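# Press the stapler arm down fully and release

## Task

Push the stapler's arm firmly down until it bottoms out, hold it there briefly, then let it spring back up. The stapler must remain upright and at its spot on the table throughout. Knocking it over or shifting it out of place means failure, and so does anything ending up off the table.

## Robot and tools

Robot: a humanoid upper body on a stand past the table's -x edge, facing about +x. Only the right arm (seven joints) and the right hand move. The hand has a thumb and two fingers (index, middle).

Scene frame (used in result lines): origin in the table-top plane, roughly under the pelvis. z = 0 is the table top and +z is up. +x runs across the table away from the robot. The robot's right is -y. The table's near edge sits at x = 0.18 m. The right shoulder is about 0.28 m above the pelvis (pelvis 0.01 to 0.14 m above the table), 0.14 m toward -y and 0.06 m toward +x. The hand point reaches at most 0.55 m from the shoulder. Printed positions and orientations may be off by a few centimetres, more at long reach.

Hand point: a point fixed to the palm, 0.06 m out from its face, between the fingers at knuckle level. Its own axes: +y out of the palm, +z along straightened fingers, +x across the palm from index toward middle finger. Flat fingers reach 0.095 m beyond the point along +z. The wrist camera and its clamp sit on the index side and can collide with things.

execute_actions(actions, cameras): actions is a list of actions; each action is a list of 1 to 15 rows, each row run for one 1/30 s step. Fewer rows means the last row is held for the remaining steps of the 15. A row is 13 numbers in [-1, 1]: dx, dy, dz, rx, ry, rz, then thumb_0, thumb_1, thumb_2, middle_0, middle_1, index_0, index_1. The first six are an offset, not a pose: measured along the Hand target's own axes, counted from the Hand target at the start of that action (every row counts from that same start). 1.0 equals 0.6 m for dx to dz and 180 degrees for rx to rz; rx, ry, rz form one rotation vector. Repeating an offset in a new action moves further. The last seven are absolute motor goals, each scaled between its hinge stops. thumb_0 swings the thumb (+60 to -60 degrees), +1 tipping it toward the middle finger. For the other six, +1 is open, -1 closed; thumb_1 is straight near +0.26. Any number sent is a command, so resend your previous hand values to keep the hand unchanged. An empty actions list just reports state and images. cameras: null, omitted or ["all"] gives all; [] none; names are cam_head and cam_wrist.

move(target, speed, blend, blocking, cameras): target is one 13-number row, or a list of up to 15 rows; all offsets in the list count from the same starting Hand target, in its axes, same scaling. speed is m/s, 0.002 to 1.2 (default 0.25), turning limited to twice that in rad/s; one number or one per target. blend in metres rounds corners between listed targets (default 0 stops at each). blocking=false returns after about 0.5 s while the move continues. The path does not avoid obstacles; faster moves overshoot and strike harder, and a target set deeper past a contact pushes harder. The result adds a move: line, e.g. done (within 3 mm and 2 degrees), off_target, moving, held or fault, plus limits such as paced or held. done/off_target say nothing about contact.

wait(seconds 0 to 10): lets time pass with the last command held. stop: brakes a running move. zoom_image(camera, region [x0, y0, x1, y1] pixels, max 504x504): enlarges part of the latest image. finished_scene(scene): ends the current scene (number 1 to 3); irreversible.

Control details: the commanded orientation is clipped to 32 degrees from the measured one each step. The Hand target line shows the last command after clipping and is the base for later offsets. The hand often stops short of it; a new action, even zeros, re-requests it, and any remaining shortfall can be sent as an offset. An arm blocked by an object keeps pressing until commanded away; to release a press, command the target back beyond the current hand point. Joints move at most 2.4 rad/s. Big rotations may swing the elbow.

Result lines: end_effector_position (m) and end_effector_quat_wxyz in the scene frame; Hand target; hand_goal and hand_position (same scale and order as commands); hand_torque_nm (positive toward -1); joint positions, velocities ("within noise" means at rest) and torques (positive toward larger position, include arm weight, offset and noisy). Joint ranges (rad), base to hand: shoulder pitch -2.800 to 2.670, shoulder roll -2.252 to 0.000, shoulder yaw -2.618 to 2.618, elbow -1.047 to 2.094, wrist roll -1.972 to 1.972, wrist pitch -1.614 to 1.614, wrist yaw -1.614 to 1.614.

Cameras: cam_head and cam_wrist, both 896x504. cam_head K=[[620.419, 0, 446.217], [0, 620.419, 251.774], [0, 0, 1]], fovy 44.212; cam_wrist K=[[384.901, 0, 447.08], [0, 384.901, 250.933], [0, 0, 1]], fovy 66.427, strong radial distortion.

Cautions: approach the stapler slowly and press straight down on its arm so it neither slides nor tips; avoid slams, hard hits and excessive pushing, and knocking anything off the table. Pushing into an unreachable pose, holding loads or keeping the arm stretched heats motors; MOTOR HOT appears near 90 °C and at 120 °C an OVER-TEMPERATURE FAULT drops the arm for 30 to 60 s or more. Simulation time keeps running while the controller deliberates; an idle robot holds its last command.

Each tool is called after "Call:" as a command line: name --argument value for each argument, lists and objects as JSON in quotes; but a table of rows of numbers goes row by row, as --pt "numbers of a row", without its own name.

## Session

Call:
execute_actions --actions '[]'

Scene clock: 0.00 s.
end_effector_position=(+0.2118, -0.1899, +0.2958) hand_goal=(+0.000, +0.263, +1.000, +1.000, +1.000, +1.000, +1.000) hand_position=(+0.000, +0.263, +1.000, +1.000, +1.000, +1.000, +1.000) hand_torque_nm=(+0.00, +0.00, +0.00, +0.00, +0.00, +0.00, +0.00) end_effector_quat_wxyz=(+0.710, -0.602, +0.178, -0.319)
Joint positions: [0.403 -0.922 -1.025 -0.576 0.135 -0.859 0.389]
Joint velocities: within noise
Joint torques (N m): no reading
Hand target: +0.2118, -0.1899, +0.2958; +0.710, -0.602, +0.178, -0.319

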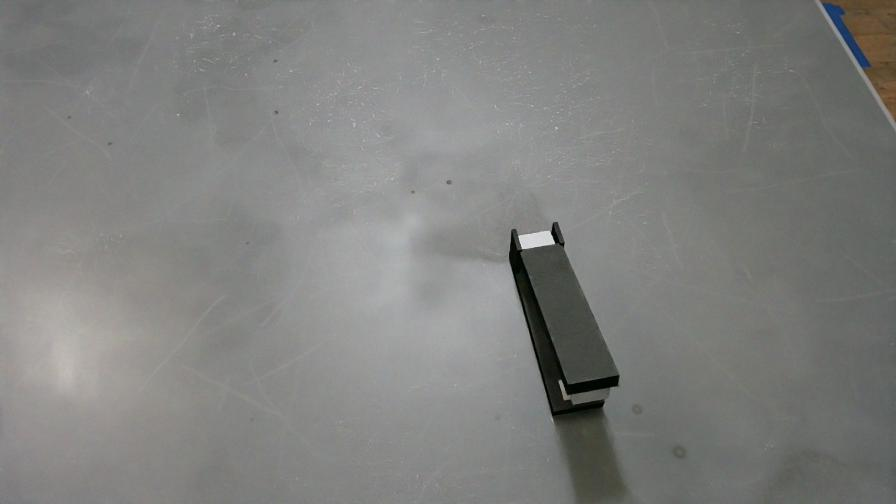

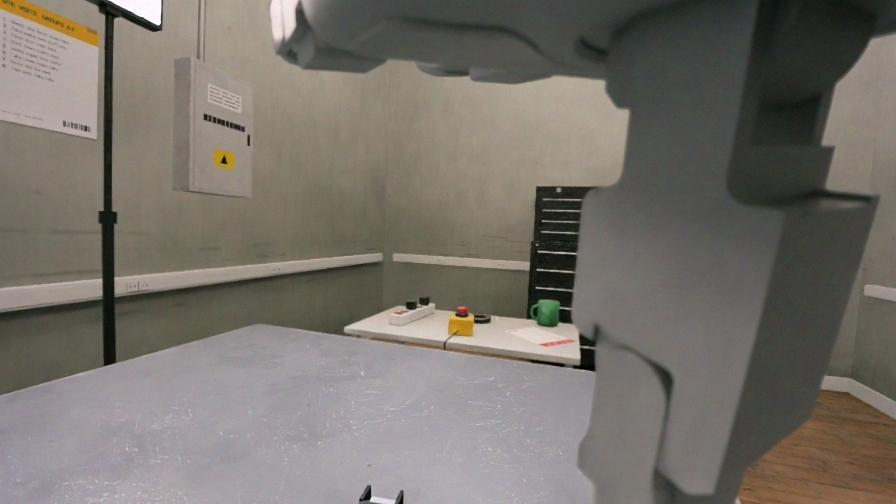

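Call:
move --target '[0.102,0.053,0.177,-0.447,0.333,0.25,0,0.26,1,-1,-1,-1,-1]' --speed 0.3

Scene clock: 24.03 s.
end_effector_position=(+0.3308, -0.1494, +0.2969) hand_goal=(+0.000, +0.260, +1.000, -1.000, -1.000, -1.000, -1.000) hand_position=(+0.000, +0.263, +1.000, -0.933, -0.938, -0.933, -0.938) hand_torque_nm=(+0.00, +0.00, +0.00, +0.08, +0.08, +0.08, +0.08) end_effector_quat_wxyz=(+0.423, -0.476, +0.760, -0.130)
Joint positions: [0.984 -2.221 -1.549 -0.097 1.027 0.757 0.427]
Joint velocities: within noise
Joint torques (N m): [-3.11 0.14 -2.86 2.49 0.13 -0.51 -0.63]
Hand target: +0.3319, -0.1498, +0.2955; +0.161, -0.553, +0.809, -0.114
Off the commanded pose: 0.002 m, 42 deg; orientation clipped.
joint sent to its limit — joint 2 (shoulder roll), lower limit. The joint targets are off in orientation, not in position.
move: off_target; limits=paced

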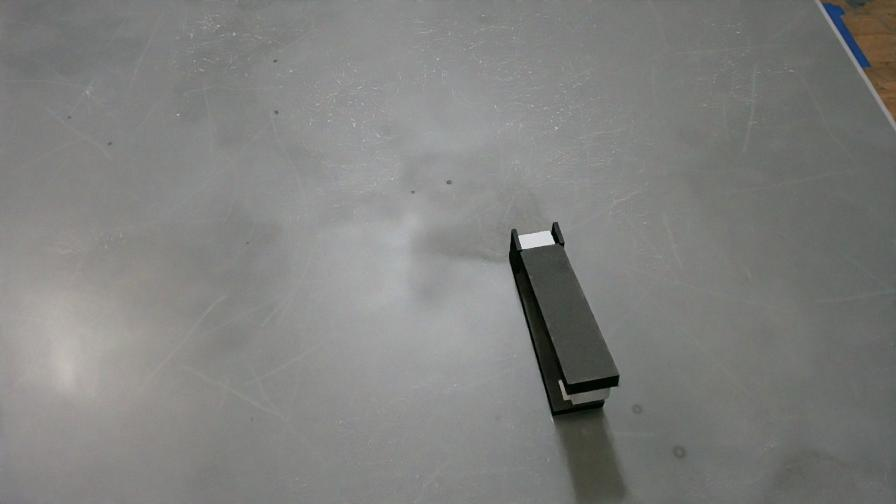

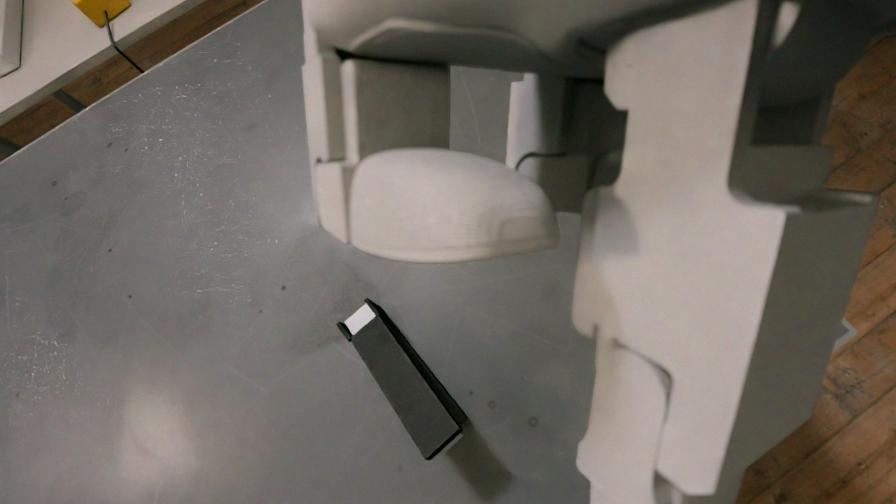

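Call:
move --target '[0,0,0,0.39,-0.32,-0.262,0,0.26,1,-1,-1,-1,-1]' --speed 0.4

Call:
move --target '[0,0,0,-0.5,0,0,0,0.26,1,-1,-1,-1,-1]' --speed 0.4

Scene clock: 41.93 s.
end_effector_position=(+0.3319, -0.1485, +0.3013) hand_goal=(+0.000, +0.260, +1.000, -1.000, -1.000, -1.000, -1.000) hand_position=(+0.000, +0.263, +1.000, -0.936, -0.938, -0.936, -0.938) hand_torque_nm=(+0.00, +0.00, +0.00, +0.08, +0.08, +0.08, +0.08) end_effector_quat_wxyz=(+0.714, -0.597, +0.173, -0.323)
Joint positions: [1.188 -1.888 -1.314 -0.285 -0.029 -0.446 -0.537]
Joint velocities: within noise
Joint torques (N m): [-1.96 -0.02 -1.92 1.87 0.33 -0.02 -1.16]
Hand target: +0.3319, -0.1498, +0.2955; +0.710, -0.602, +0.177, -0.320
Off the commanded pose: 0.006 m, 1 deg.
move: off_target

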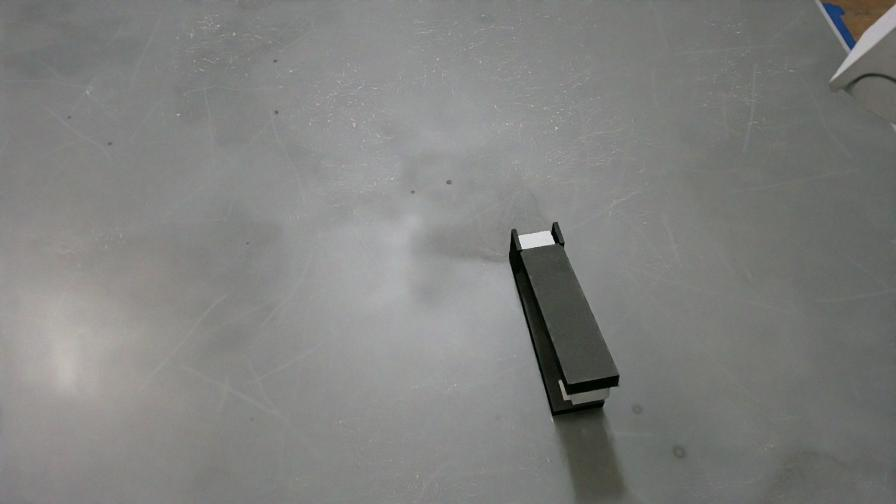

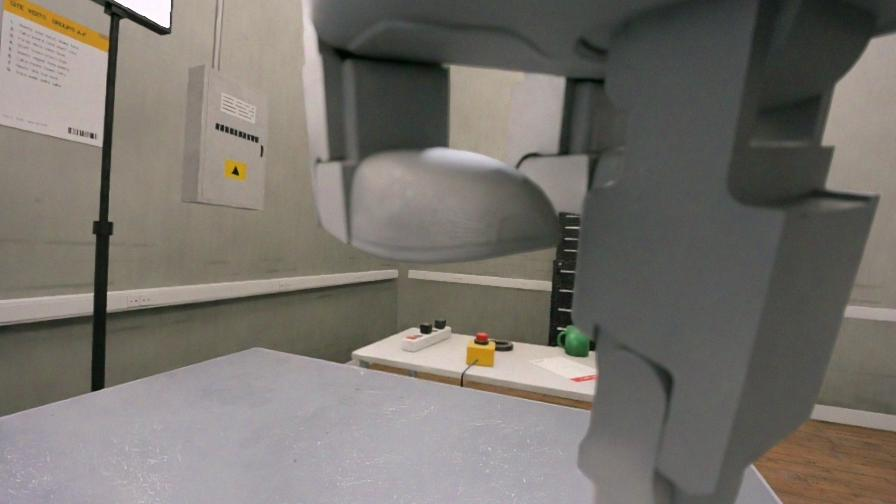

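Scene clock: 44.37 s.
end_effector_position=(+0.3320, -0.1520, +0.2956) hand_goal=(+0.000, +0.260, +1.000, -1.000, -1.000, -1.000, -1.000) hand_position=(+0.000, +0.263, +1.000, -0.936, -0.938, -0.936, -0.938) hand_torque_nm=(+0.00, +0.00, +0.00, +0.08, +0.08, +0.08, +0.08) end_effector_quat_wxyz=(-0.390, +0.829, -0.280, +0.286)
Joint positions: [0.997 -2.218 -1.544 -0.232 0.144 -0.086 0.633]
Joint velocities: within noise
Joint torques (N m): [-3.39 0.12 -3.09 0.99 -0.05 0.42 -0.47]
Hand target: +0.3319, -0.1498, +0.2955; -0.166, +0.914, -0.337, +0.154
Off the commanded pose: 0.002 m, 44 deg; orientation clipped.
joint sent to its limit — joint 2 (shoulder roll), lower limit. The joint targets are off in orientation, not in position.
move: off_target; limits=paced

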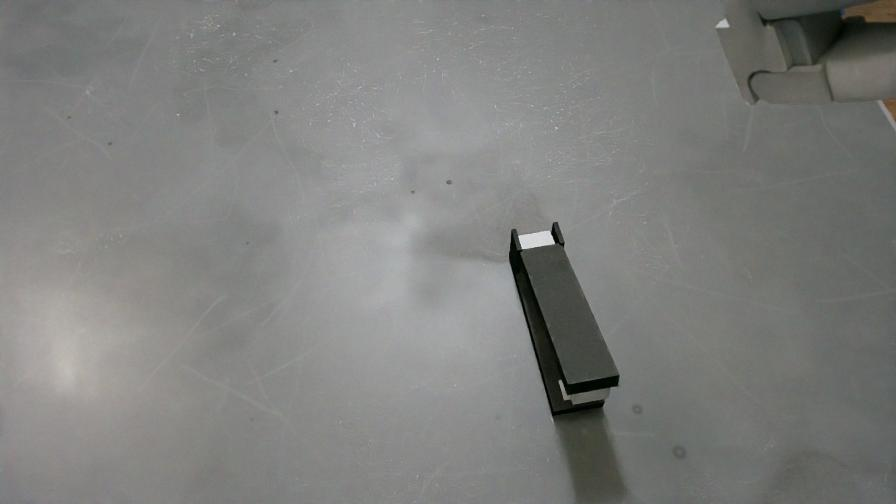

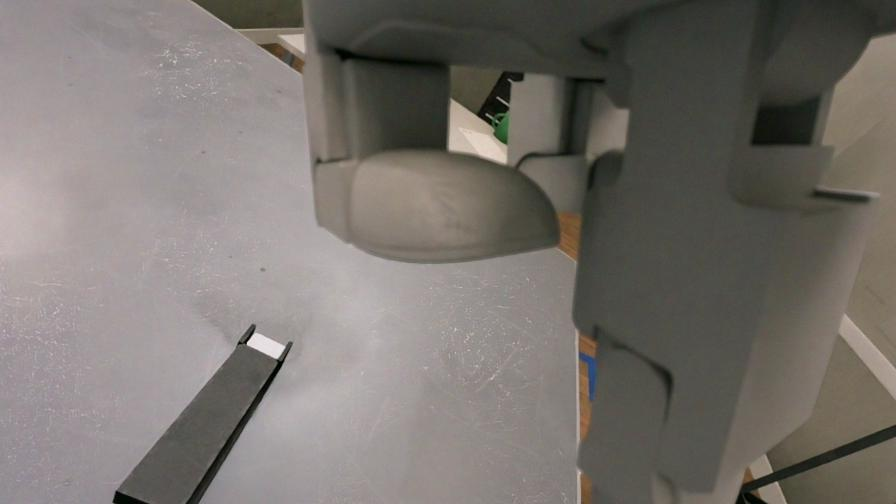

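Call:
move --target '[-0.06,0.028,0.152,0,0,0,0,0.26,1,-1,-1,-1,-1]' --speed 0.3

Scene clock: 55.50 s.
end_effector_position=(+0.3326, -0.1226, +0.2026) hand_goal=(+0.000, +0.260, +1.000, -1.000, -1.000, -1.000, -1.000) hand_position=(+0.000, +0.263, +1.000, -0.936, -0.938, -0.936, -0.938) hand_torque_nm=(+0.00, +0.00, +0.00, +0.08, +0.08, +0.08, +0.08) end_effector_quat_wxyz=(-0.514, +0.771, -0.248, +0.283)
Joint positions: [1.477 -2.218 -1.535 -0.437 -0.106 0.067 -0.012]
Joint velocities: within noise
Joint torques (N m): [-2.59 1.37 -3.17 -0.07 -0.09 0.34 -0.97]
Hand target: +0.3323, -0.1196, +0.2007; -0.283, +0.884, -0.314, +0.199
Off the commanded pose: 0.004 m, 47 deg; orientation clipped.
joint sent to its limit — joint 2 (shoulder roll), lower limit. The joint targets are off in orientation, not in position.
move: off_target; limits=paced

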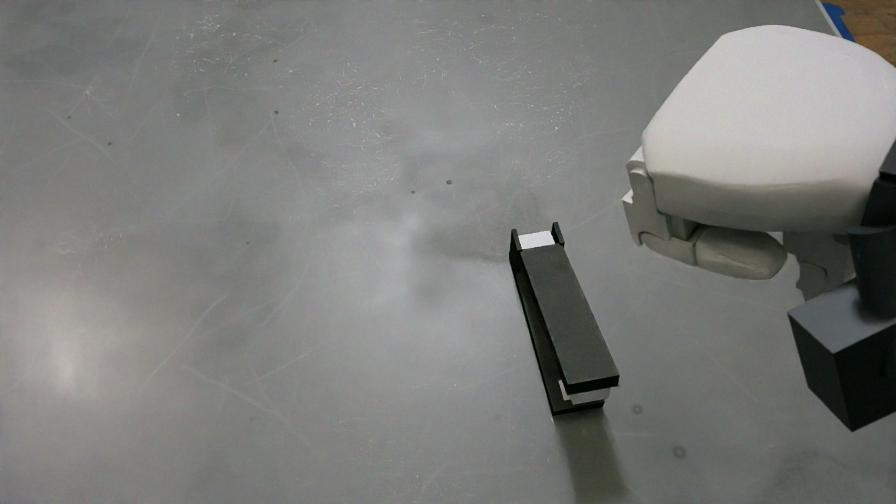

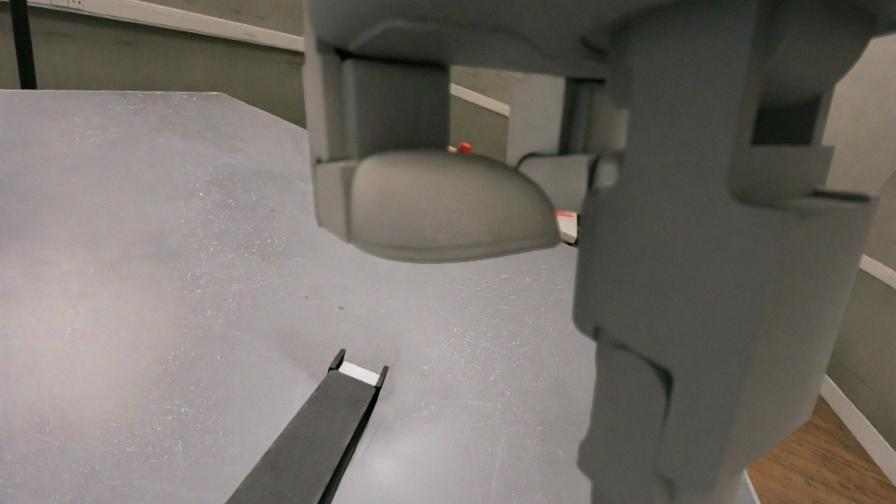

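Call:
move --target '[-0.039,0.065,-0.27,0.35,-0.007,0.013,0,0.26,1,-1,-1,-1,-1]' --speed 0.4 --cameras '[]'

Call:
move --target '[0.049,0.095,0.0125,0.064,0.36,0.508,0,0.26,1,-1,-1,-1,-1]' --speed 0.4

Scene clock: 66.23 s.
end_effector_position=(+0.2122, -0.1890, +0.2971) hand_goal=(+0.000, +0.260, +1.000, -1.000, -1.000, -1.000, -1.000) hand_position=(+0.000, +0.263, +1.000, -0.937, -0.938, -0.937, -0.938) hand_torque_nm=(+0.00, +0.00, +0.00, +0.08, +0.08, +0.08, +0.08) end_effector_quat_wxyz=(+0.710, -0.601, +0.178, -0.321)
Joint positions: [1.473 -1.216 -1.445 -0.573 -0.249 -0.811 -0.728]
Joint velocities: within noise
Joint torques (N m): [0.44 0.22 -1.38 1.6 0.53 -0.04 -1.16]
Hand target: +0.2123, -0.1898, +0.2955; +0.710, -0.602, +0.178, -0.319
Off the commanded pose: 0.002 m, 0 deg.
move: done
No camera images: "cameras" was empty.

Scene clock: 69.27 s.
end_effector_position=(+0.2512, -0.2041, +0.2449) hand_goal=(+0.000, +0.260, +1.000, -1.000, -1.000, -1.000, -1.000) hand_position=(+0.000, +0.263, +1.000, -0.937, -0.941, -0.937, -0.941) hand_torque_nm=(+0.00, +0.00, +0.00, +0.08, +0.08, +0.08, +0.08) end_effector_quat_wxyz=(+0.575, +0.001, +0.818, -0.009)
Joint positions: [1.994 -1.548 -1.254 -0.657 1.539 -0.638 -0.238]
Joint velocities: within noise
Joint torques (N m): [-0.9 2.53 -2.13 -0.6 0.3 -1.12 0.14]
Hand target: +0.2522, -0.1998, +0.2458; +0.575, +0.000, +0.818, -0.001
Off the commanded pose: 0.005 m, 1 deg.
move: off_target

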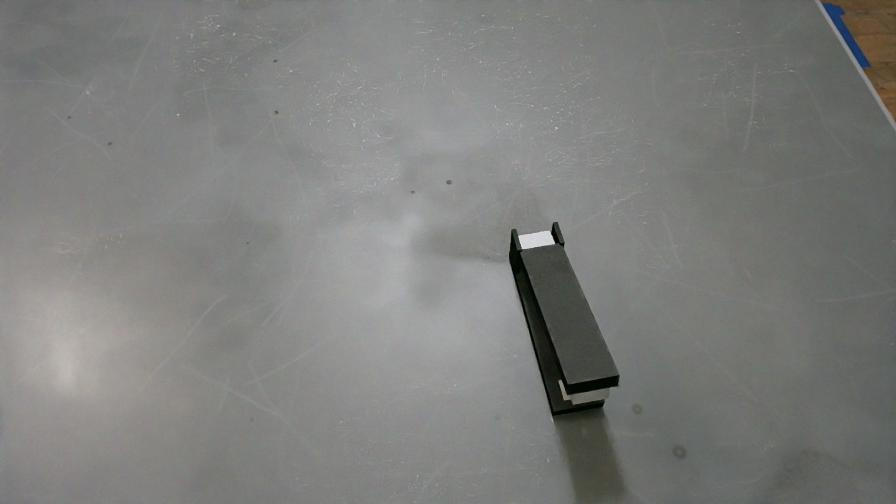

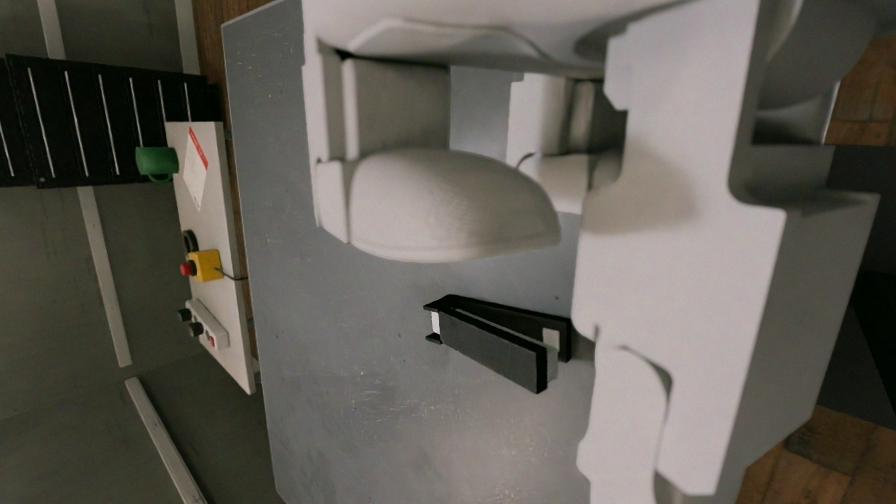

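Call:
move --target '[0.022,0.083,0.061,0,0.333,0,0,0.26,1,-1,-1,-1,-1]' --speed 0.3

Scene clock: 80.33 s.
end_effector_position=(+0.2810, -0.1533, +0.2189) hand_goal=(+0.000, +0.260, +1.000, -1.000, -1.000, -1.000, -1.000) hand_position=(+0.000, +0.263, +1.000, -0.937, -0.941, -0.937, -0.941) hand_torque_nm=(+0.00, +0.00, +0.00, +0.08, +0.08, +0.08, +0.08) end_effector_quat_wxyz=(+0.140, -0.101, +0.982, +0.073)
Joint positions: [1.805 -2.214 -2.129 0.094 1.982 1.277 -0.215]
Joint velocities: within noise
Joint torques (N m): [-4.88 2.38 -1.72 1.08 0.56 -0.41 0.4]
Hand target: +0.2822, -0.1500, +0.2209; +0.090, +0.000, +0.996, -0.001
Off the commanded pose: 0.004 m, 16 deg.
joint sent to its limit — joint 2 (shoulder roll), lower limit; joint 5 (wrist roll), upper limit. The joint targets are off in orientation, not in position.
move: off_target

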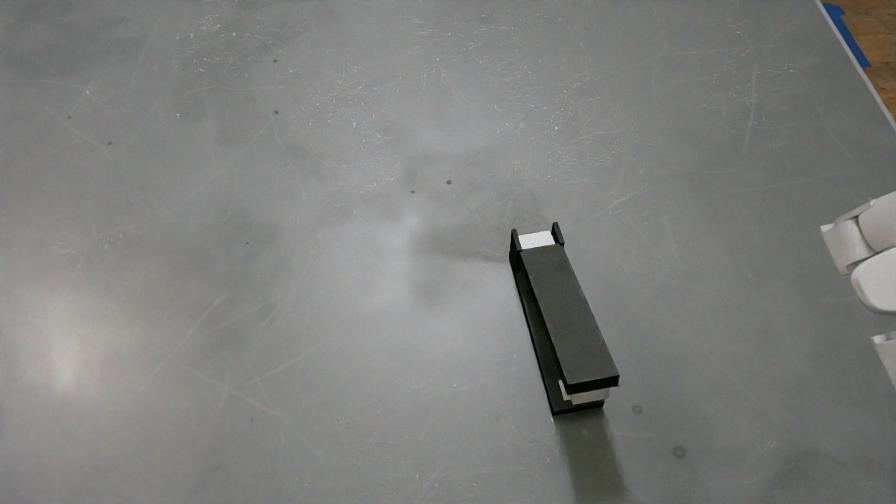

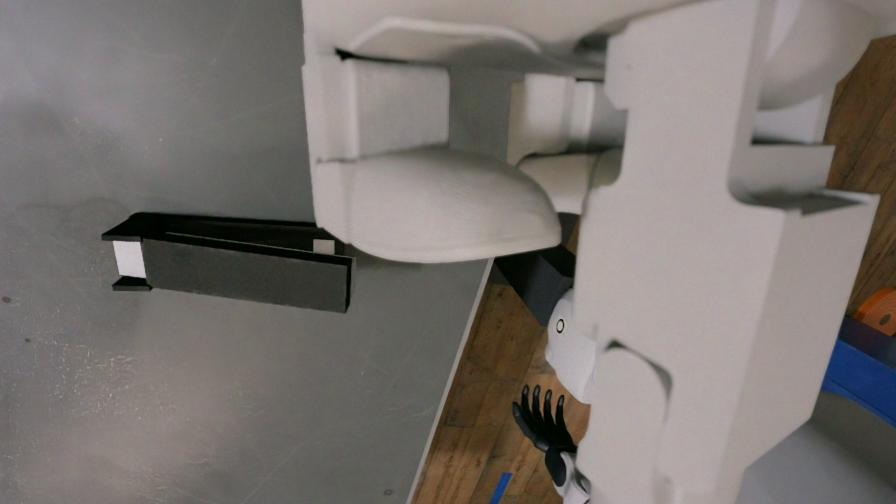

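Call:
move --target '[-0.0925,0.15,0.05,-0.053,-0.0325,-0.06,0,0.26,1,-1,-1,-1,-1]' --speed 0.3

Scene clock: 86.90 s.
end_effector_position=(+0.3247, -0.0840, +0.2121) hand_goal=(+0.000, +0.260, +1.000, -1.000, -1.000, -1.000, -1.000) hand_position=(+0.000, +0.263, +1.000, -0.937, -0.941, -0.937, -0.941) hand_torque_nm=(+0.00, +0.00, +0.00, +0.08, +0.08, +0.08, +0.08) end_effector_quat_wxyz=(+0.419, -0.039, +0.904, +0.070)
Joint positions: [1.752 -2.214 -1.674 -0.432 1.982 0.114 -0.572]
Joint velocities: within noise
Joint torques (N m): [-4.83 1.7 -1.88 -0.56 0.17 -1.4 0.07]
Hand target: +0.3422, -0.0600, +0.2012; +0.158, -0.097, +0.980, +0.073
Off the commanded pose: 0.032 m, 34 deg; orientation clipped.
joint sent to its limit — joint 2 (shoulder roll), lower limit; joint 5 (wrist roll), upper limit. The joint targets are off in position and orientation.
move: off_target; limits=paced

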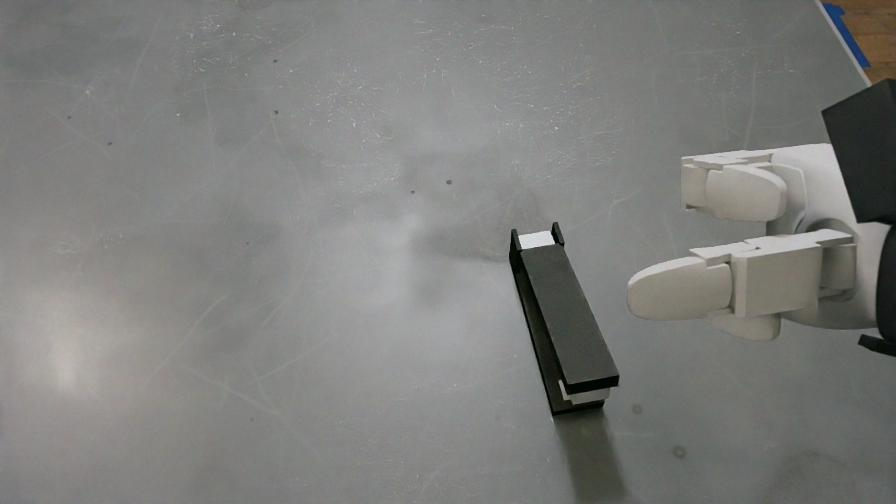

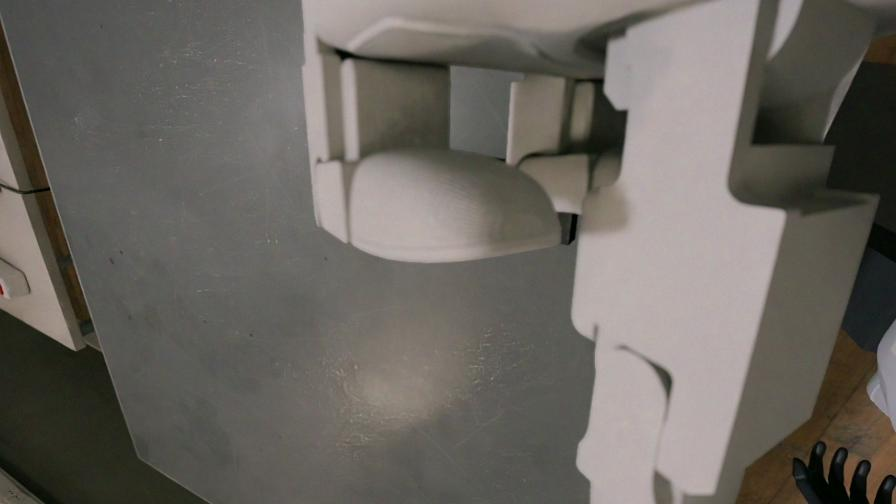

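Call:
move --target '[0.1445,-0.181,-0.194,0.09,-0.727,-0.037,0,0.26,1,-1,-1,-1,-1]' --speed 0.4

Scene clock: 103.40 s.
end_effector_position=(+0.2516, -0.2006, +0.2728) hand_goal=(+0.000, +0.260, +1.000, -1.000, -1.000, -1.000, -1.000) hand_position=(+0.000, +0.263, +1.000, -0.943, -0.941, -0.943, -0.941) hand_torque_nm=(+0.00, +0.00, +0.00, +0.07, +0.08, +0.07, +0.08) end_effector_quat_wxyz=(+0.902, -0.109, +0.419, -0.011)
Joint positions: [2.673 -2.209 -2.09 0.321 -0.202 -1.64 -1.628]
Joint velocities: within noise
Joint torques (N m): [-1.07 4.29 -2.07 0.71 0.33 -0.81 -0.41]
Hand target: +0.2503, -0.2003, +0.2701; +0.966, +0.000, +0.259, +0.001
Off the commanded pose: 0.003 m, 23 deg.
joint sent to its limit — joint 1 (shoulder pitch), upper limit; joint 2 (shoulder roll), lower limit; joint 6 (wrist pitch), lower limit; joint 7 (wrist yaw), lower limit. The joint targets are off in orientation, not in position.
move: off_target

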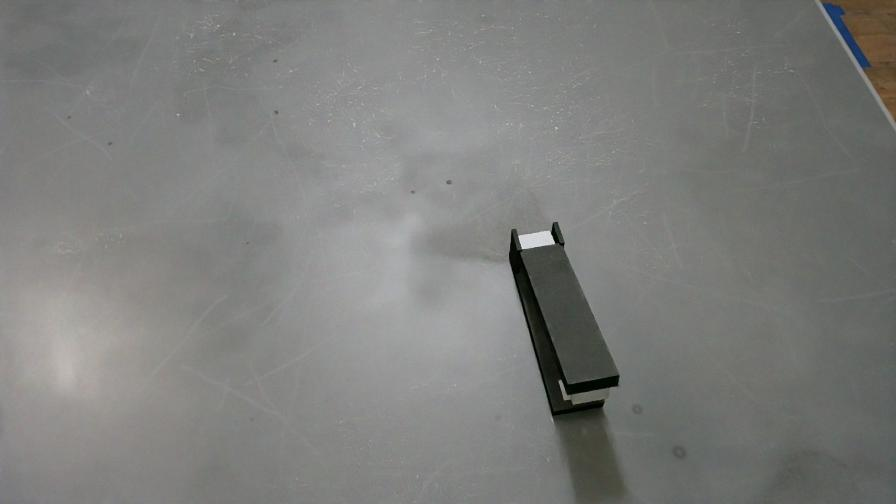

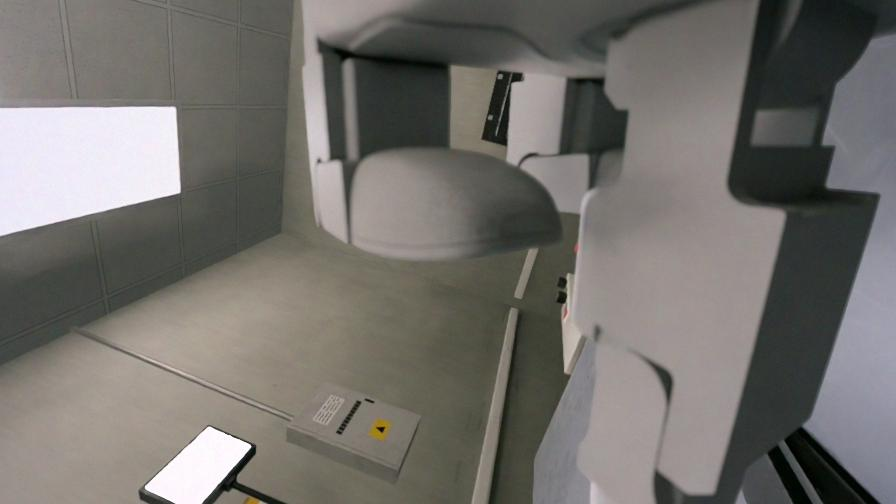

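Call:
move --target '[-0.336,-0.367,0.249,0.25,0,-0.433,0,0.26,1,-1,-1,-1,-1]' --speed 0.4 --cameras '[]'

Scene clock: 112.33 s.
end_effector_position=(+0.1519, -0.4197, +0.4974) hand_goal=(+0.000, +0.260, +1.000, -1.000, -1.000, -1.000, -1.000) hand_position=(+0.000, +0.263, +1.000, -0.947, -0.941, -0.947, -0.941) hand_torque_nm=(+0.00, +0.00, +0.00, +0.07, +0.08, +0.07, +0.08) end_effector_quat_wxyz=(+0.686, +0.184, +0.188, -0.679)
Joint positions: [1.896 -1.05 -1.381 -0.196 0.889 -0.918 -1.616]
Joint velocities: within noise
Joint torques (N m): [2.25 3.12 -2.42 2.93 0.55 -0.22 -0.02]
Hand target: +0.1509, -0.4206, +0.5005; +0.684, +0.183, +0.183, -0.682
Off the commanded pose: 0.003 m, 1 deg.
move: done
No camera images: "cameras" was empty.

Call:
move --target '[0.335,0.083,-0.48,-0.1,0.46,0.092,0,0.26,1,-1,-1,-1,-1]' --speed 0.4 --cameras '[]'

Scene clock: 118.33 s.
end_effector_position=(+0.2021, -0.4483, +0.1506) hand_goal=(+0.000, +0.260, +1.000, -1.000, -1.000, -1.000, -1.000) hand_position=(+0.000, +0.263, +1.000, -0.947, -0.941, -0.947, -0.941) hand_torque_nm=(+0.00, +0.00, +0.00, +0.07, +0.08, +0.07, +0.08) end_effector_quat_wxyz=(+0.494, +0.500, +0.661, -0.263)
Joint positions: [0.699 -1.26 0.054 0.018 1.98 -0.736 -0.434]
Joint velocities: within noise
Joint torques (N m): [0.78 -3.26 -2.41 1.39 0.13 -1.08 0.3]
Hand target: +0.2007, -0.4507, +0.1505; +0.494, +0.507, +0.656, -0.262
Off the commanded pose: 0.003 m, 1 deg.
joint sent to its limit — joint 5 (wrist roll), upper limit. The joint targets still meet the commanded pose.
move: done
No camera images: "cameras" was empty.

Call:
move --target '[0.068,0.397,0,-0.194,-0.082,-0.367,0,0.26,1,-1,-1,-1,-1]' --speed 0.4

Scene clock: 124.63 s.
end_effector_position=(+0.4154, -0.3587, +0.1507) hand_goal=(+0.000, +0.260, +1.000, -1.000, -1.000, -1.000, -1.000) hand_position=(+0.000, +0.263, +1.000, -0.947, -0.941, -0.947, -0.941) hand_torque_nm=(+0.00, +0.00, +0.00, +0.07, +0.08, +0.07, +0.08) end_effector_quat_wxyz=(+0.463, -0.119, +0.804, -0.354)
Joint positions: [-0.823 -1.194 0.555 0.675 0.611 0.283 -0.066]
Joint velocities: within noise
Joint torques (N m): [-5.84 -5.05 -1.67 0.01 -0.17 -1.25 -0.4]
Hand target: +0.4209, -0.3513, +0.1508; +0.471, -0.122, +0.803, -0.346
Off the commanded pose: 0.009 m, 1 deg.
move: off_target

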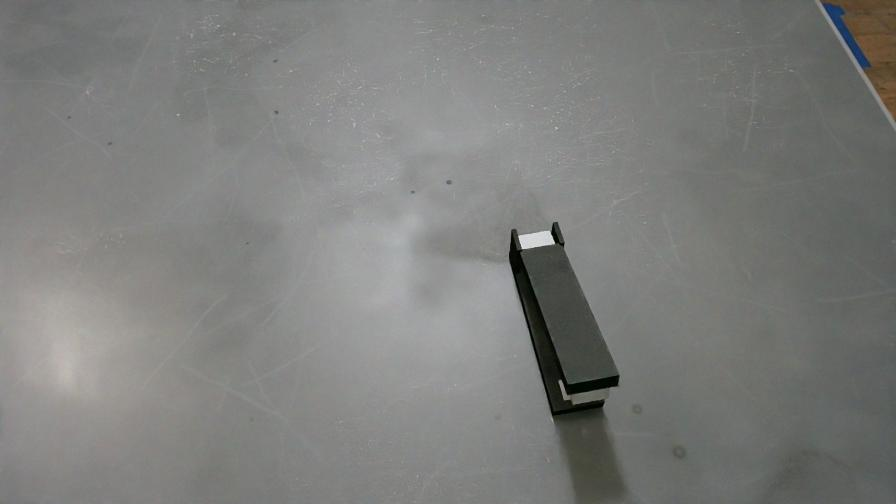

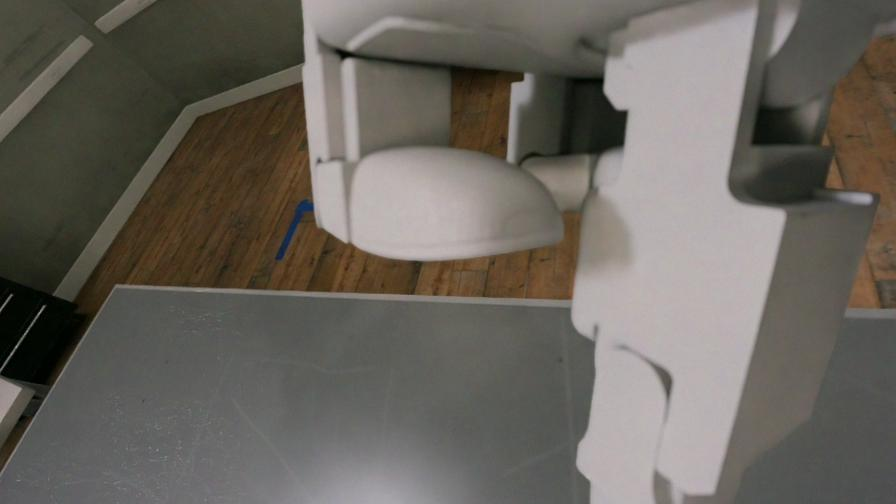

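Call:
move --target '[-0.217,0.158,-0.24,-0.328,0.127,-0.234,0,0.26,1,-1,-1,-1,-1]' --speed 0.3

Scene clock: 130.80 s.
end_effector_position=(+0.3768, -0.1546, +0.2122) hand_goal=(+0.000, +0.260, +1.000, -1.000, -1.000, -1.000, -1.000) hand_position=(+0.000, +0.263, +1.000, -0.947, -0.941, -0.947, -0.941) hand_torque_nm=(+0.00, +0.00, +0.00, +0.07, +0.08, +0.07, +0.08) end_effector_quat_wxyz=(+0.061, -0.522, +0.847, -0.081)
Joint positions: [-1.786 -0.464 1.306 1.436 0.032 0.465 1.367]
Joint velocities: within noise
Joint torques (N m): [-9.59 -1.8 -0.07 0.52 -0.19 -0.25 -0.05]
Hand target: +0.3809, -0.1507, +0.2204; +0.046, -0.531, +0.843, -0.072
Off the commanded pose: 0.010 m, 2 deg.
move: off_target

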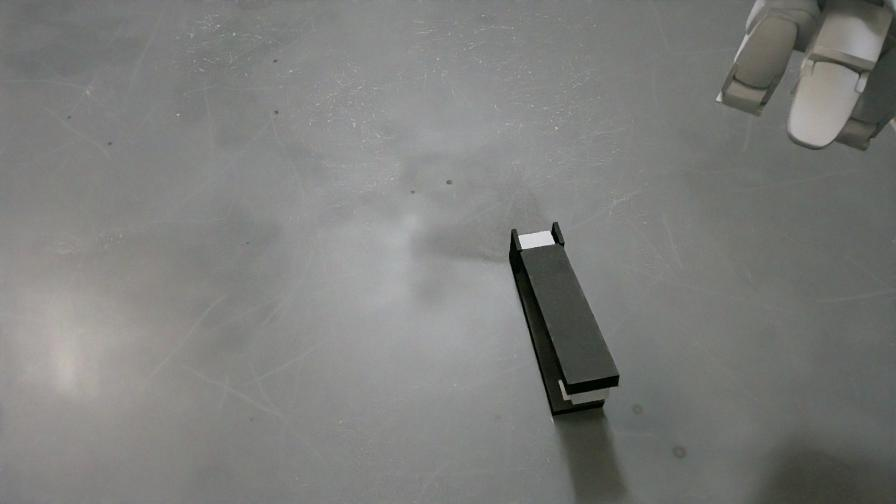

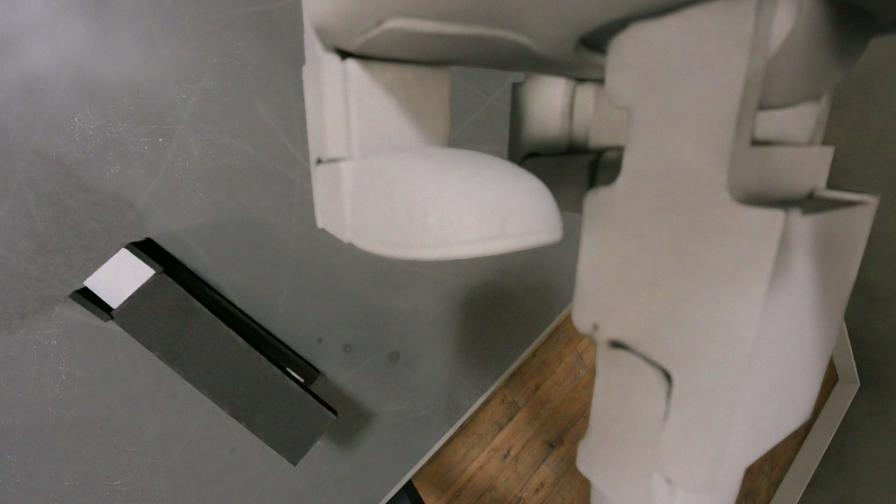

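Call:
move --target '[-0.098,0.193,0.064,0,0,0,0,0.26,1,-1,-1,-1,-1]' --speed 0.2

Scene clock: 137.47 s.
end_effector_position=(+0.3117, -0.0488, +0.1670) hand_goal=(+0.000, +0.260, +1.000, -1.000, -1.000, -1.000, -1.000) hand_position=(+0.000, +0.263, +1.000, -0.947, -0.941, -0.947, -0.941) hand_torque_nm=(+0.00, +0.00, +0.00, +0.07, +0.08, +0.07, +0.08) end_effector_quat_wxyz=(+0.052, -0.536, +0.839, -0.079)
Joint positions: [-1.593 -0.493 1.211 0.329 0.004 1.456 1.211]
Joint velocities: within noise
Joint torques (N m): [-5.07 -2.82 -2.13 -1.02 -0.11 0.07 -0.15]
Hand target: +0.3092, -0.0512, +0.1629; +0.046, -0.531, +0.843, -0.072
Off the commanded pose: 0.005 m, 1 deg.
move: off_target

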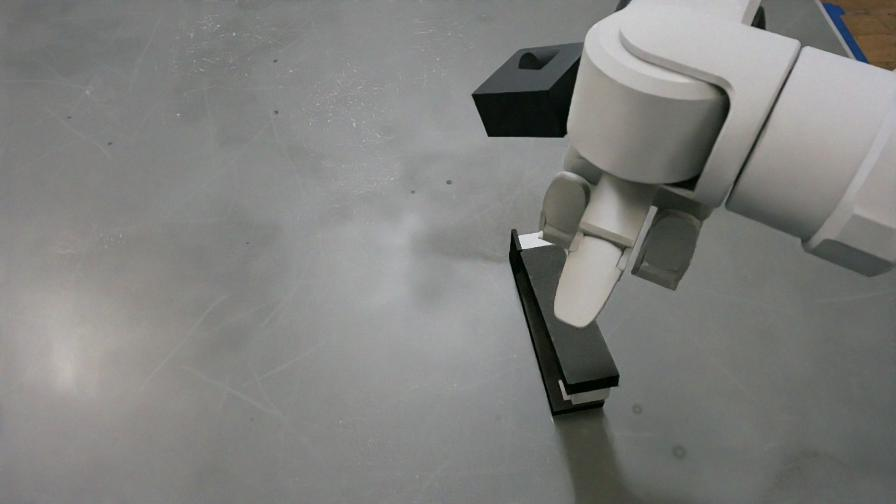

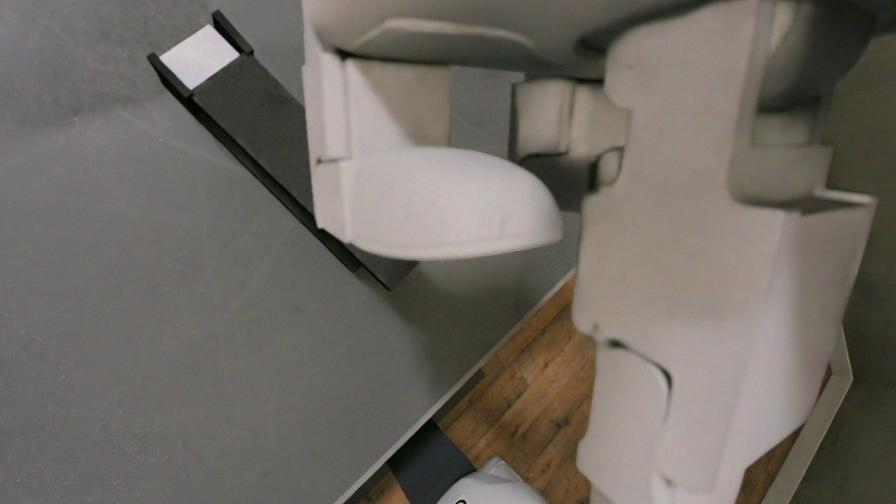

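Call:
move --target '[0,0.0745,0.058,0,0,0,0,0.26,1,-1,-1,-1,-1]' --speed 0.15

Scene clock: 142.40 s.
end_effector_position=(+0.2797, -0.0363, +0.1234) hand_goal=(+0.000, +0.260, +1.000, -1.000, -1.000, -1.000, -1.000) hand_position=(+0.000, +0.263, +1.000, -0.947, -0.941, -0.947, -0.941) hand_torque_nm=(+0.00, +0.00, +0.00, +0.07, +0.08, +0.07, +0.08) end_effector_quat_wxyz=(+0.044, -0.544, +0.835, -0.068)
Joint positions: [-1.4 -0.431 1.143 0.169 0 1.581 1.04]
Joint velocities: within noise
Joint torques (N m): [-4.88 -1.46 -2.17 -1.54 0.11 0.08 -0.12]
Hand target: +0.2748, -0.0347, +0.1211; +0.046, -0.531, +0.843, -0.072
Off the commanded pose: 0.006 m, 2 deg.
joint sent to its limit — joint 6 (wrist pitch), upper limit. The joint targets still meet the commanded pose.
move: off_target

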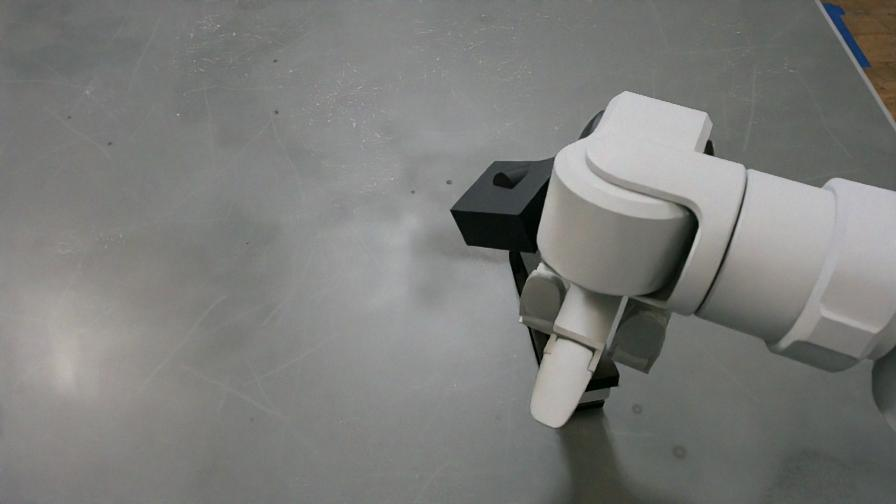

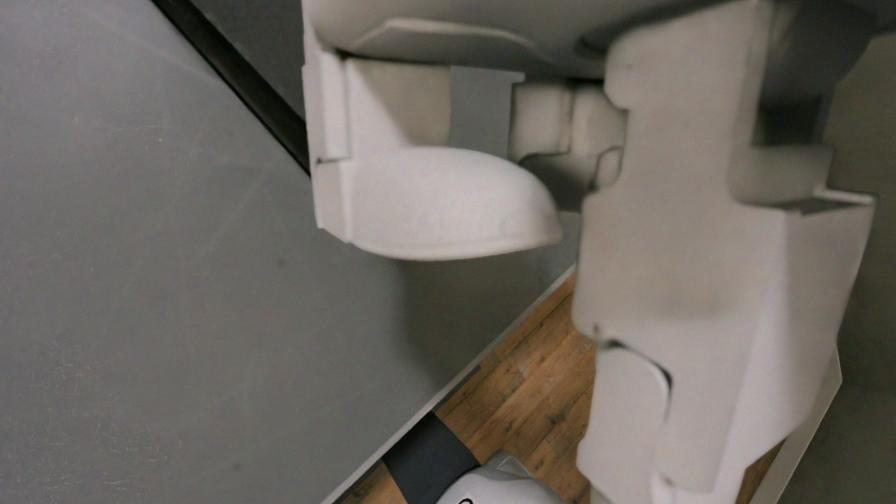

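Call:
move --target '[-0.062,0.015,0.033,0,0,0,0,0.26,1,-1,-1,-1,-1]' --speed 0.1

Scene clock: 148.00 s.
end_effector_position=(+0.2878, +0.0008, +0.1025) hand_goal=(+0.000, +0.260, +1.000, -1.000, -1.000, -1.000, -1.000) hand_position=(+0.000, +0.263, +1.000, -0.947, -0.941, -0.947, -0.941) hand_torque_nm=(+0.00, +0.00, +0.00, +0.07, +0.08, +0.07, +0.08) end_effector_quat_wxyz=(+0.050, -0.533, +0.841, -0.077)
Joint positions: [-1.4 -0.189 1.097 0.471 -0.021 1.52 0.926]
Joint velocities: within noise
Joint torques (N m): [-5.48 -0.94 -1.7 -0.39 -0.13 -0.23 -0.13]
Hand target: +0.2859, +0.0013, +0.1001; +0.046, -0.531, +0.843, -0.072
Off the commanded pose: 0.003 m, 1 deg.
move: done

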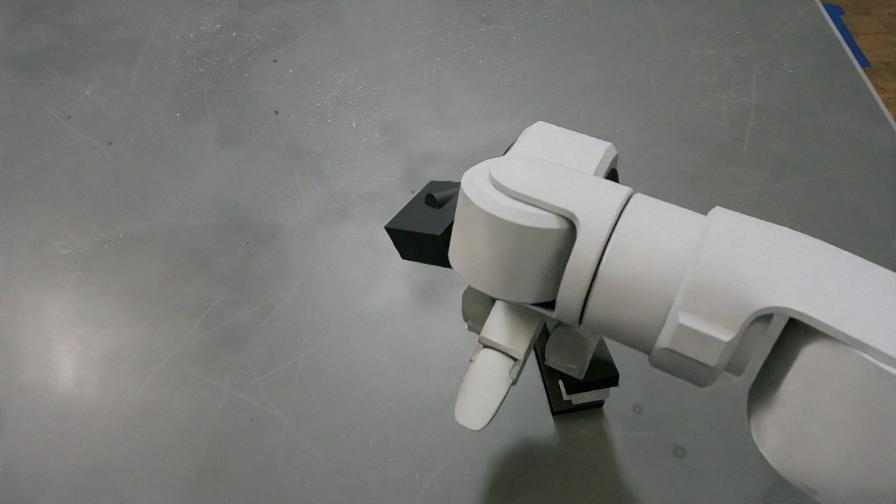

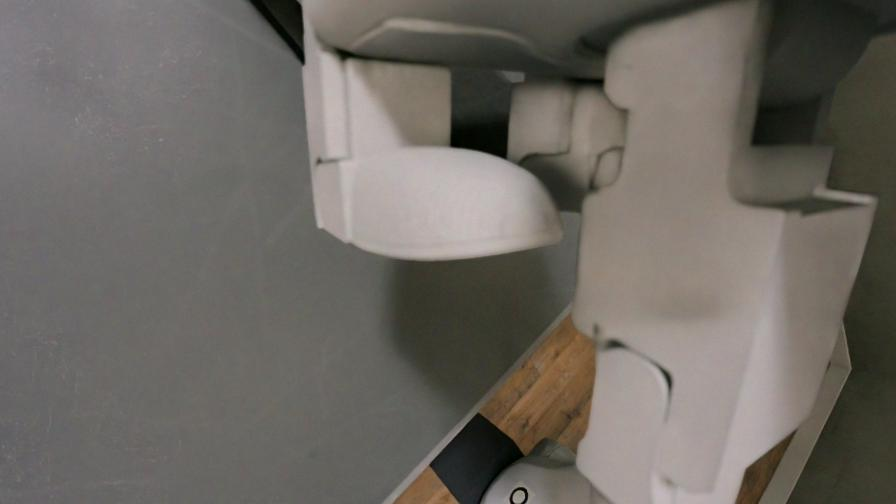

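Call:
move --target '[0.018,-0.002,0.0425,0,0,0,0,0.26,1,-1,-1,-1,-1]' --speed 0.06

Scene clock: 149.80 s.
end_effector_position=(+0.2883, -0.0075, +0.0796) hand_goal=(+0.000, +0.260, +1.000, -1.000, -1.000, -1.000, -1.000) hand_position=(+0.000, +0.263, +1.000, -0.947, -0.941, -0.947, -0.941) hand_torque_nm=(+0.00, +0.00, +0.00, +0.07, +0.08, +0.07, +0.08) end_effector_quat_wxyz=(+0.053, -0.538, +0.838, -0.077)
Joint positions: [-1.323 -0.189 1.074 0.516 -0.021 1.426 0.849]
Joint velocities: within noise
Joint torques (N m): [-4.79 -1.67 -1.68 -0.48 -0.08 -0.24 -0.18]
Hand target: +0.2862, -0.0109, +0.0751; +0.046, -0.531, +0.843, -0.072
Off the commanded pose: 0.006 m, 1 deg.
move: off_target

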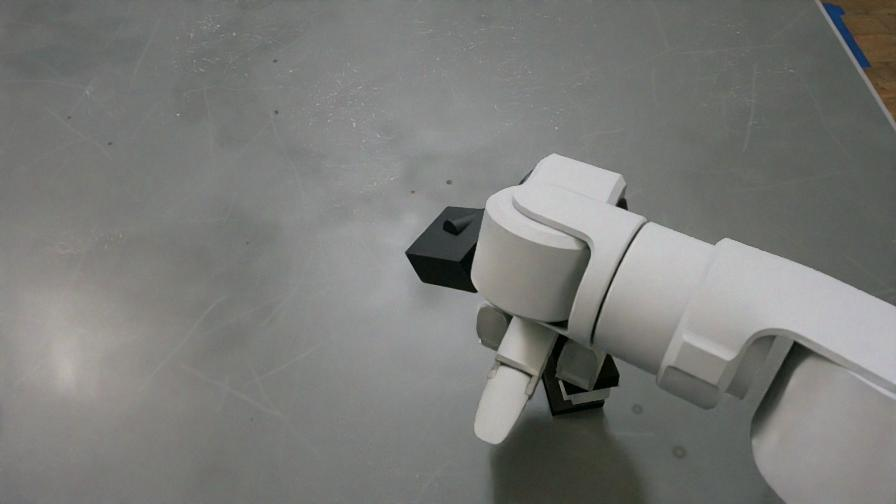

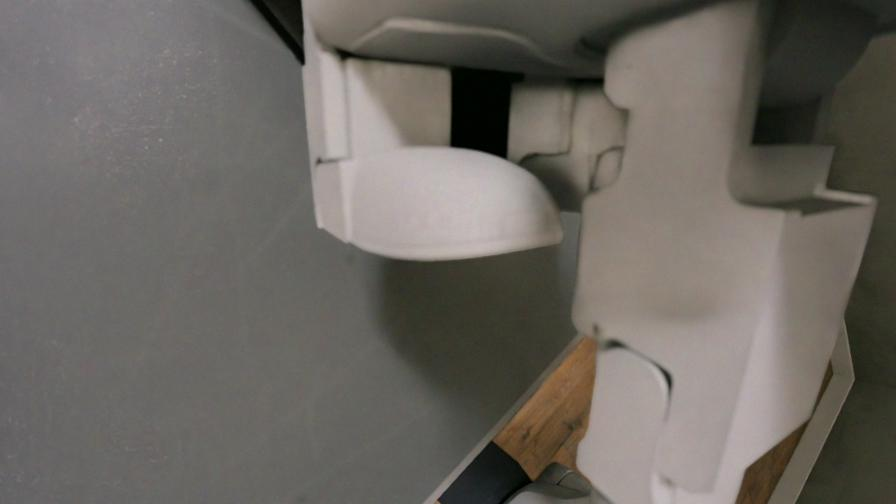

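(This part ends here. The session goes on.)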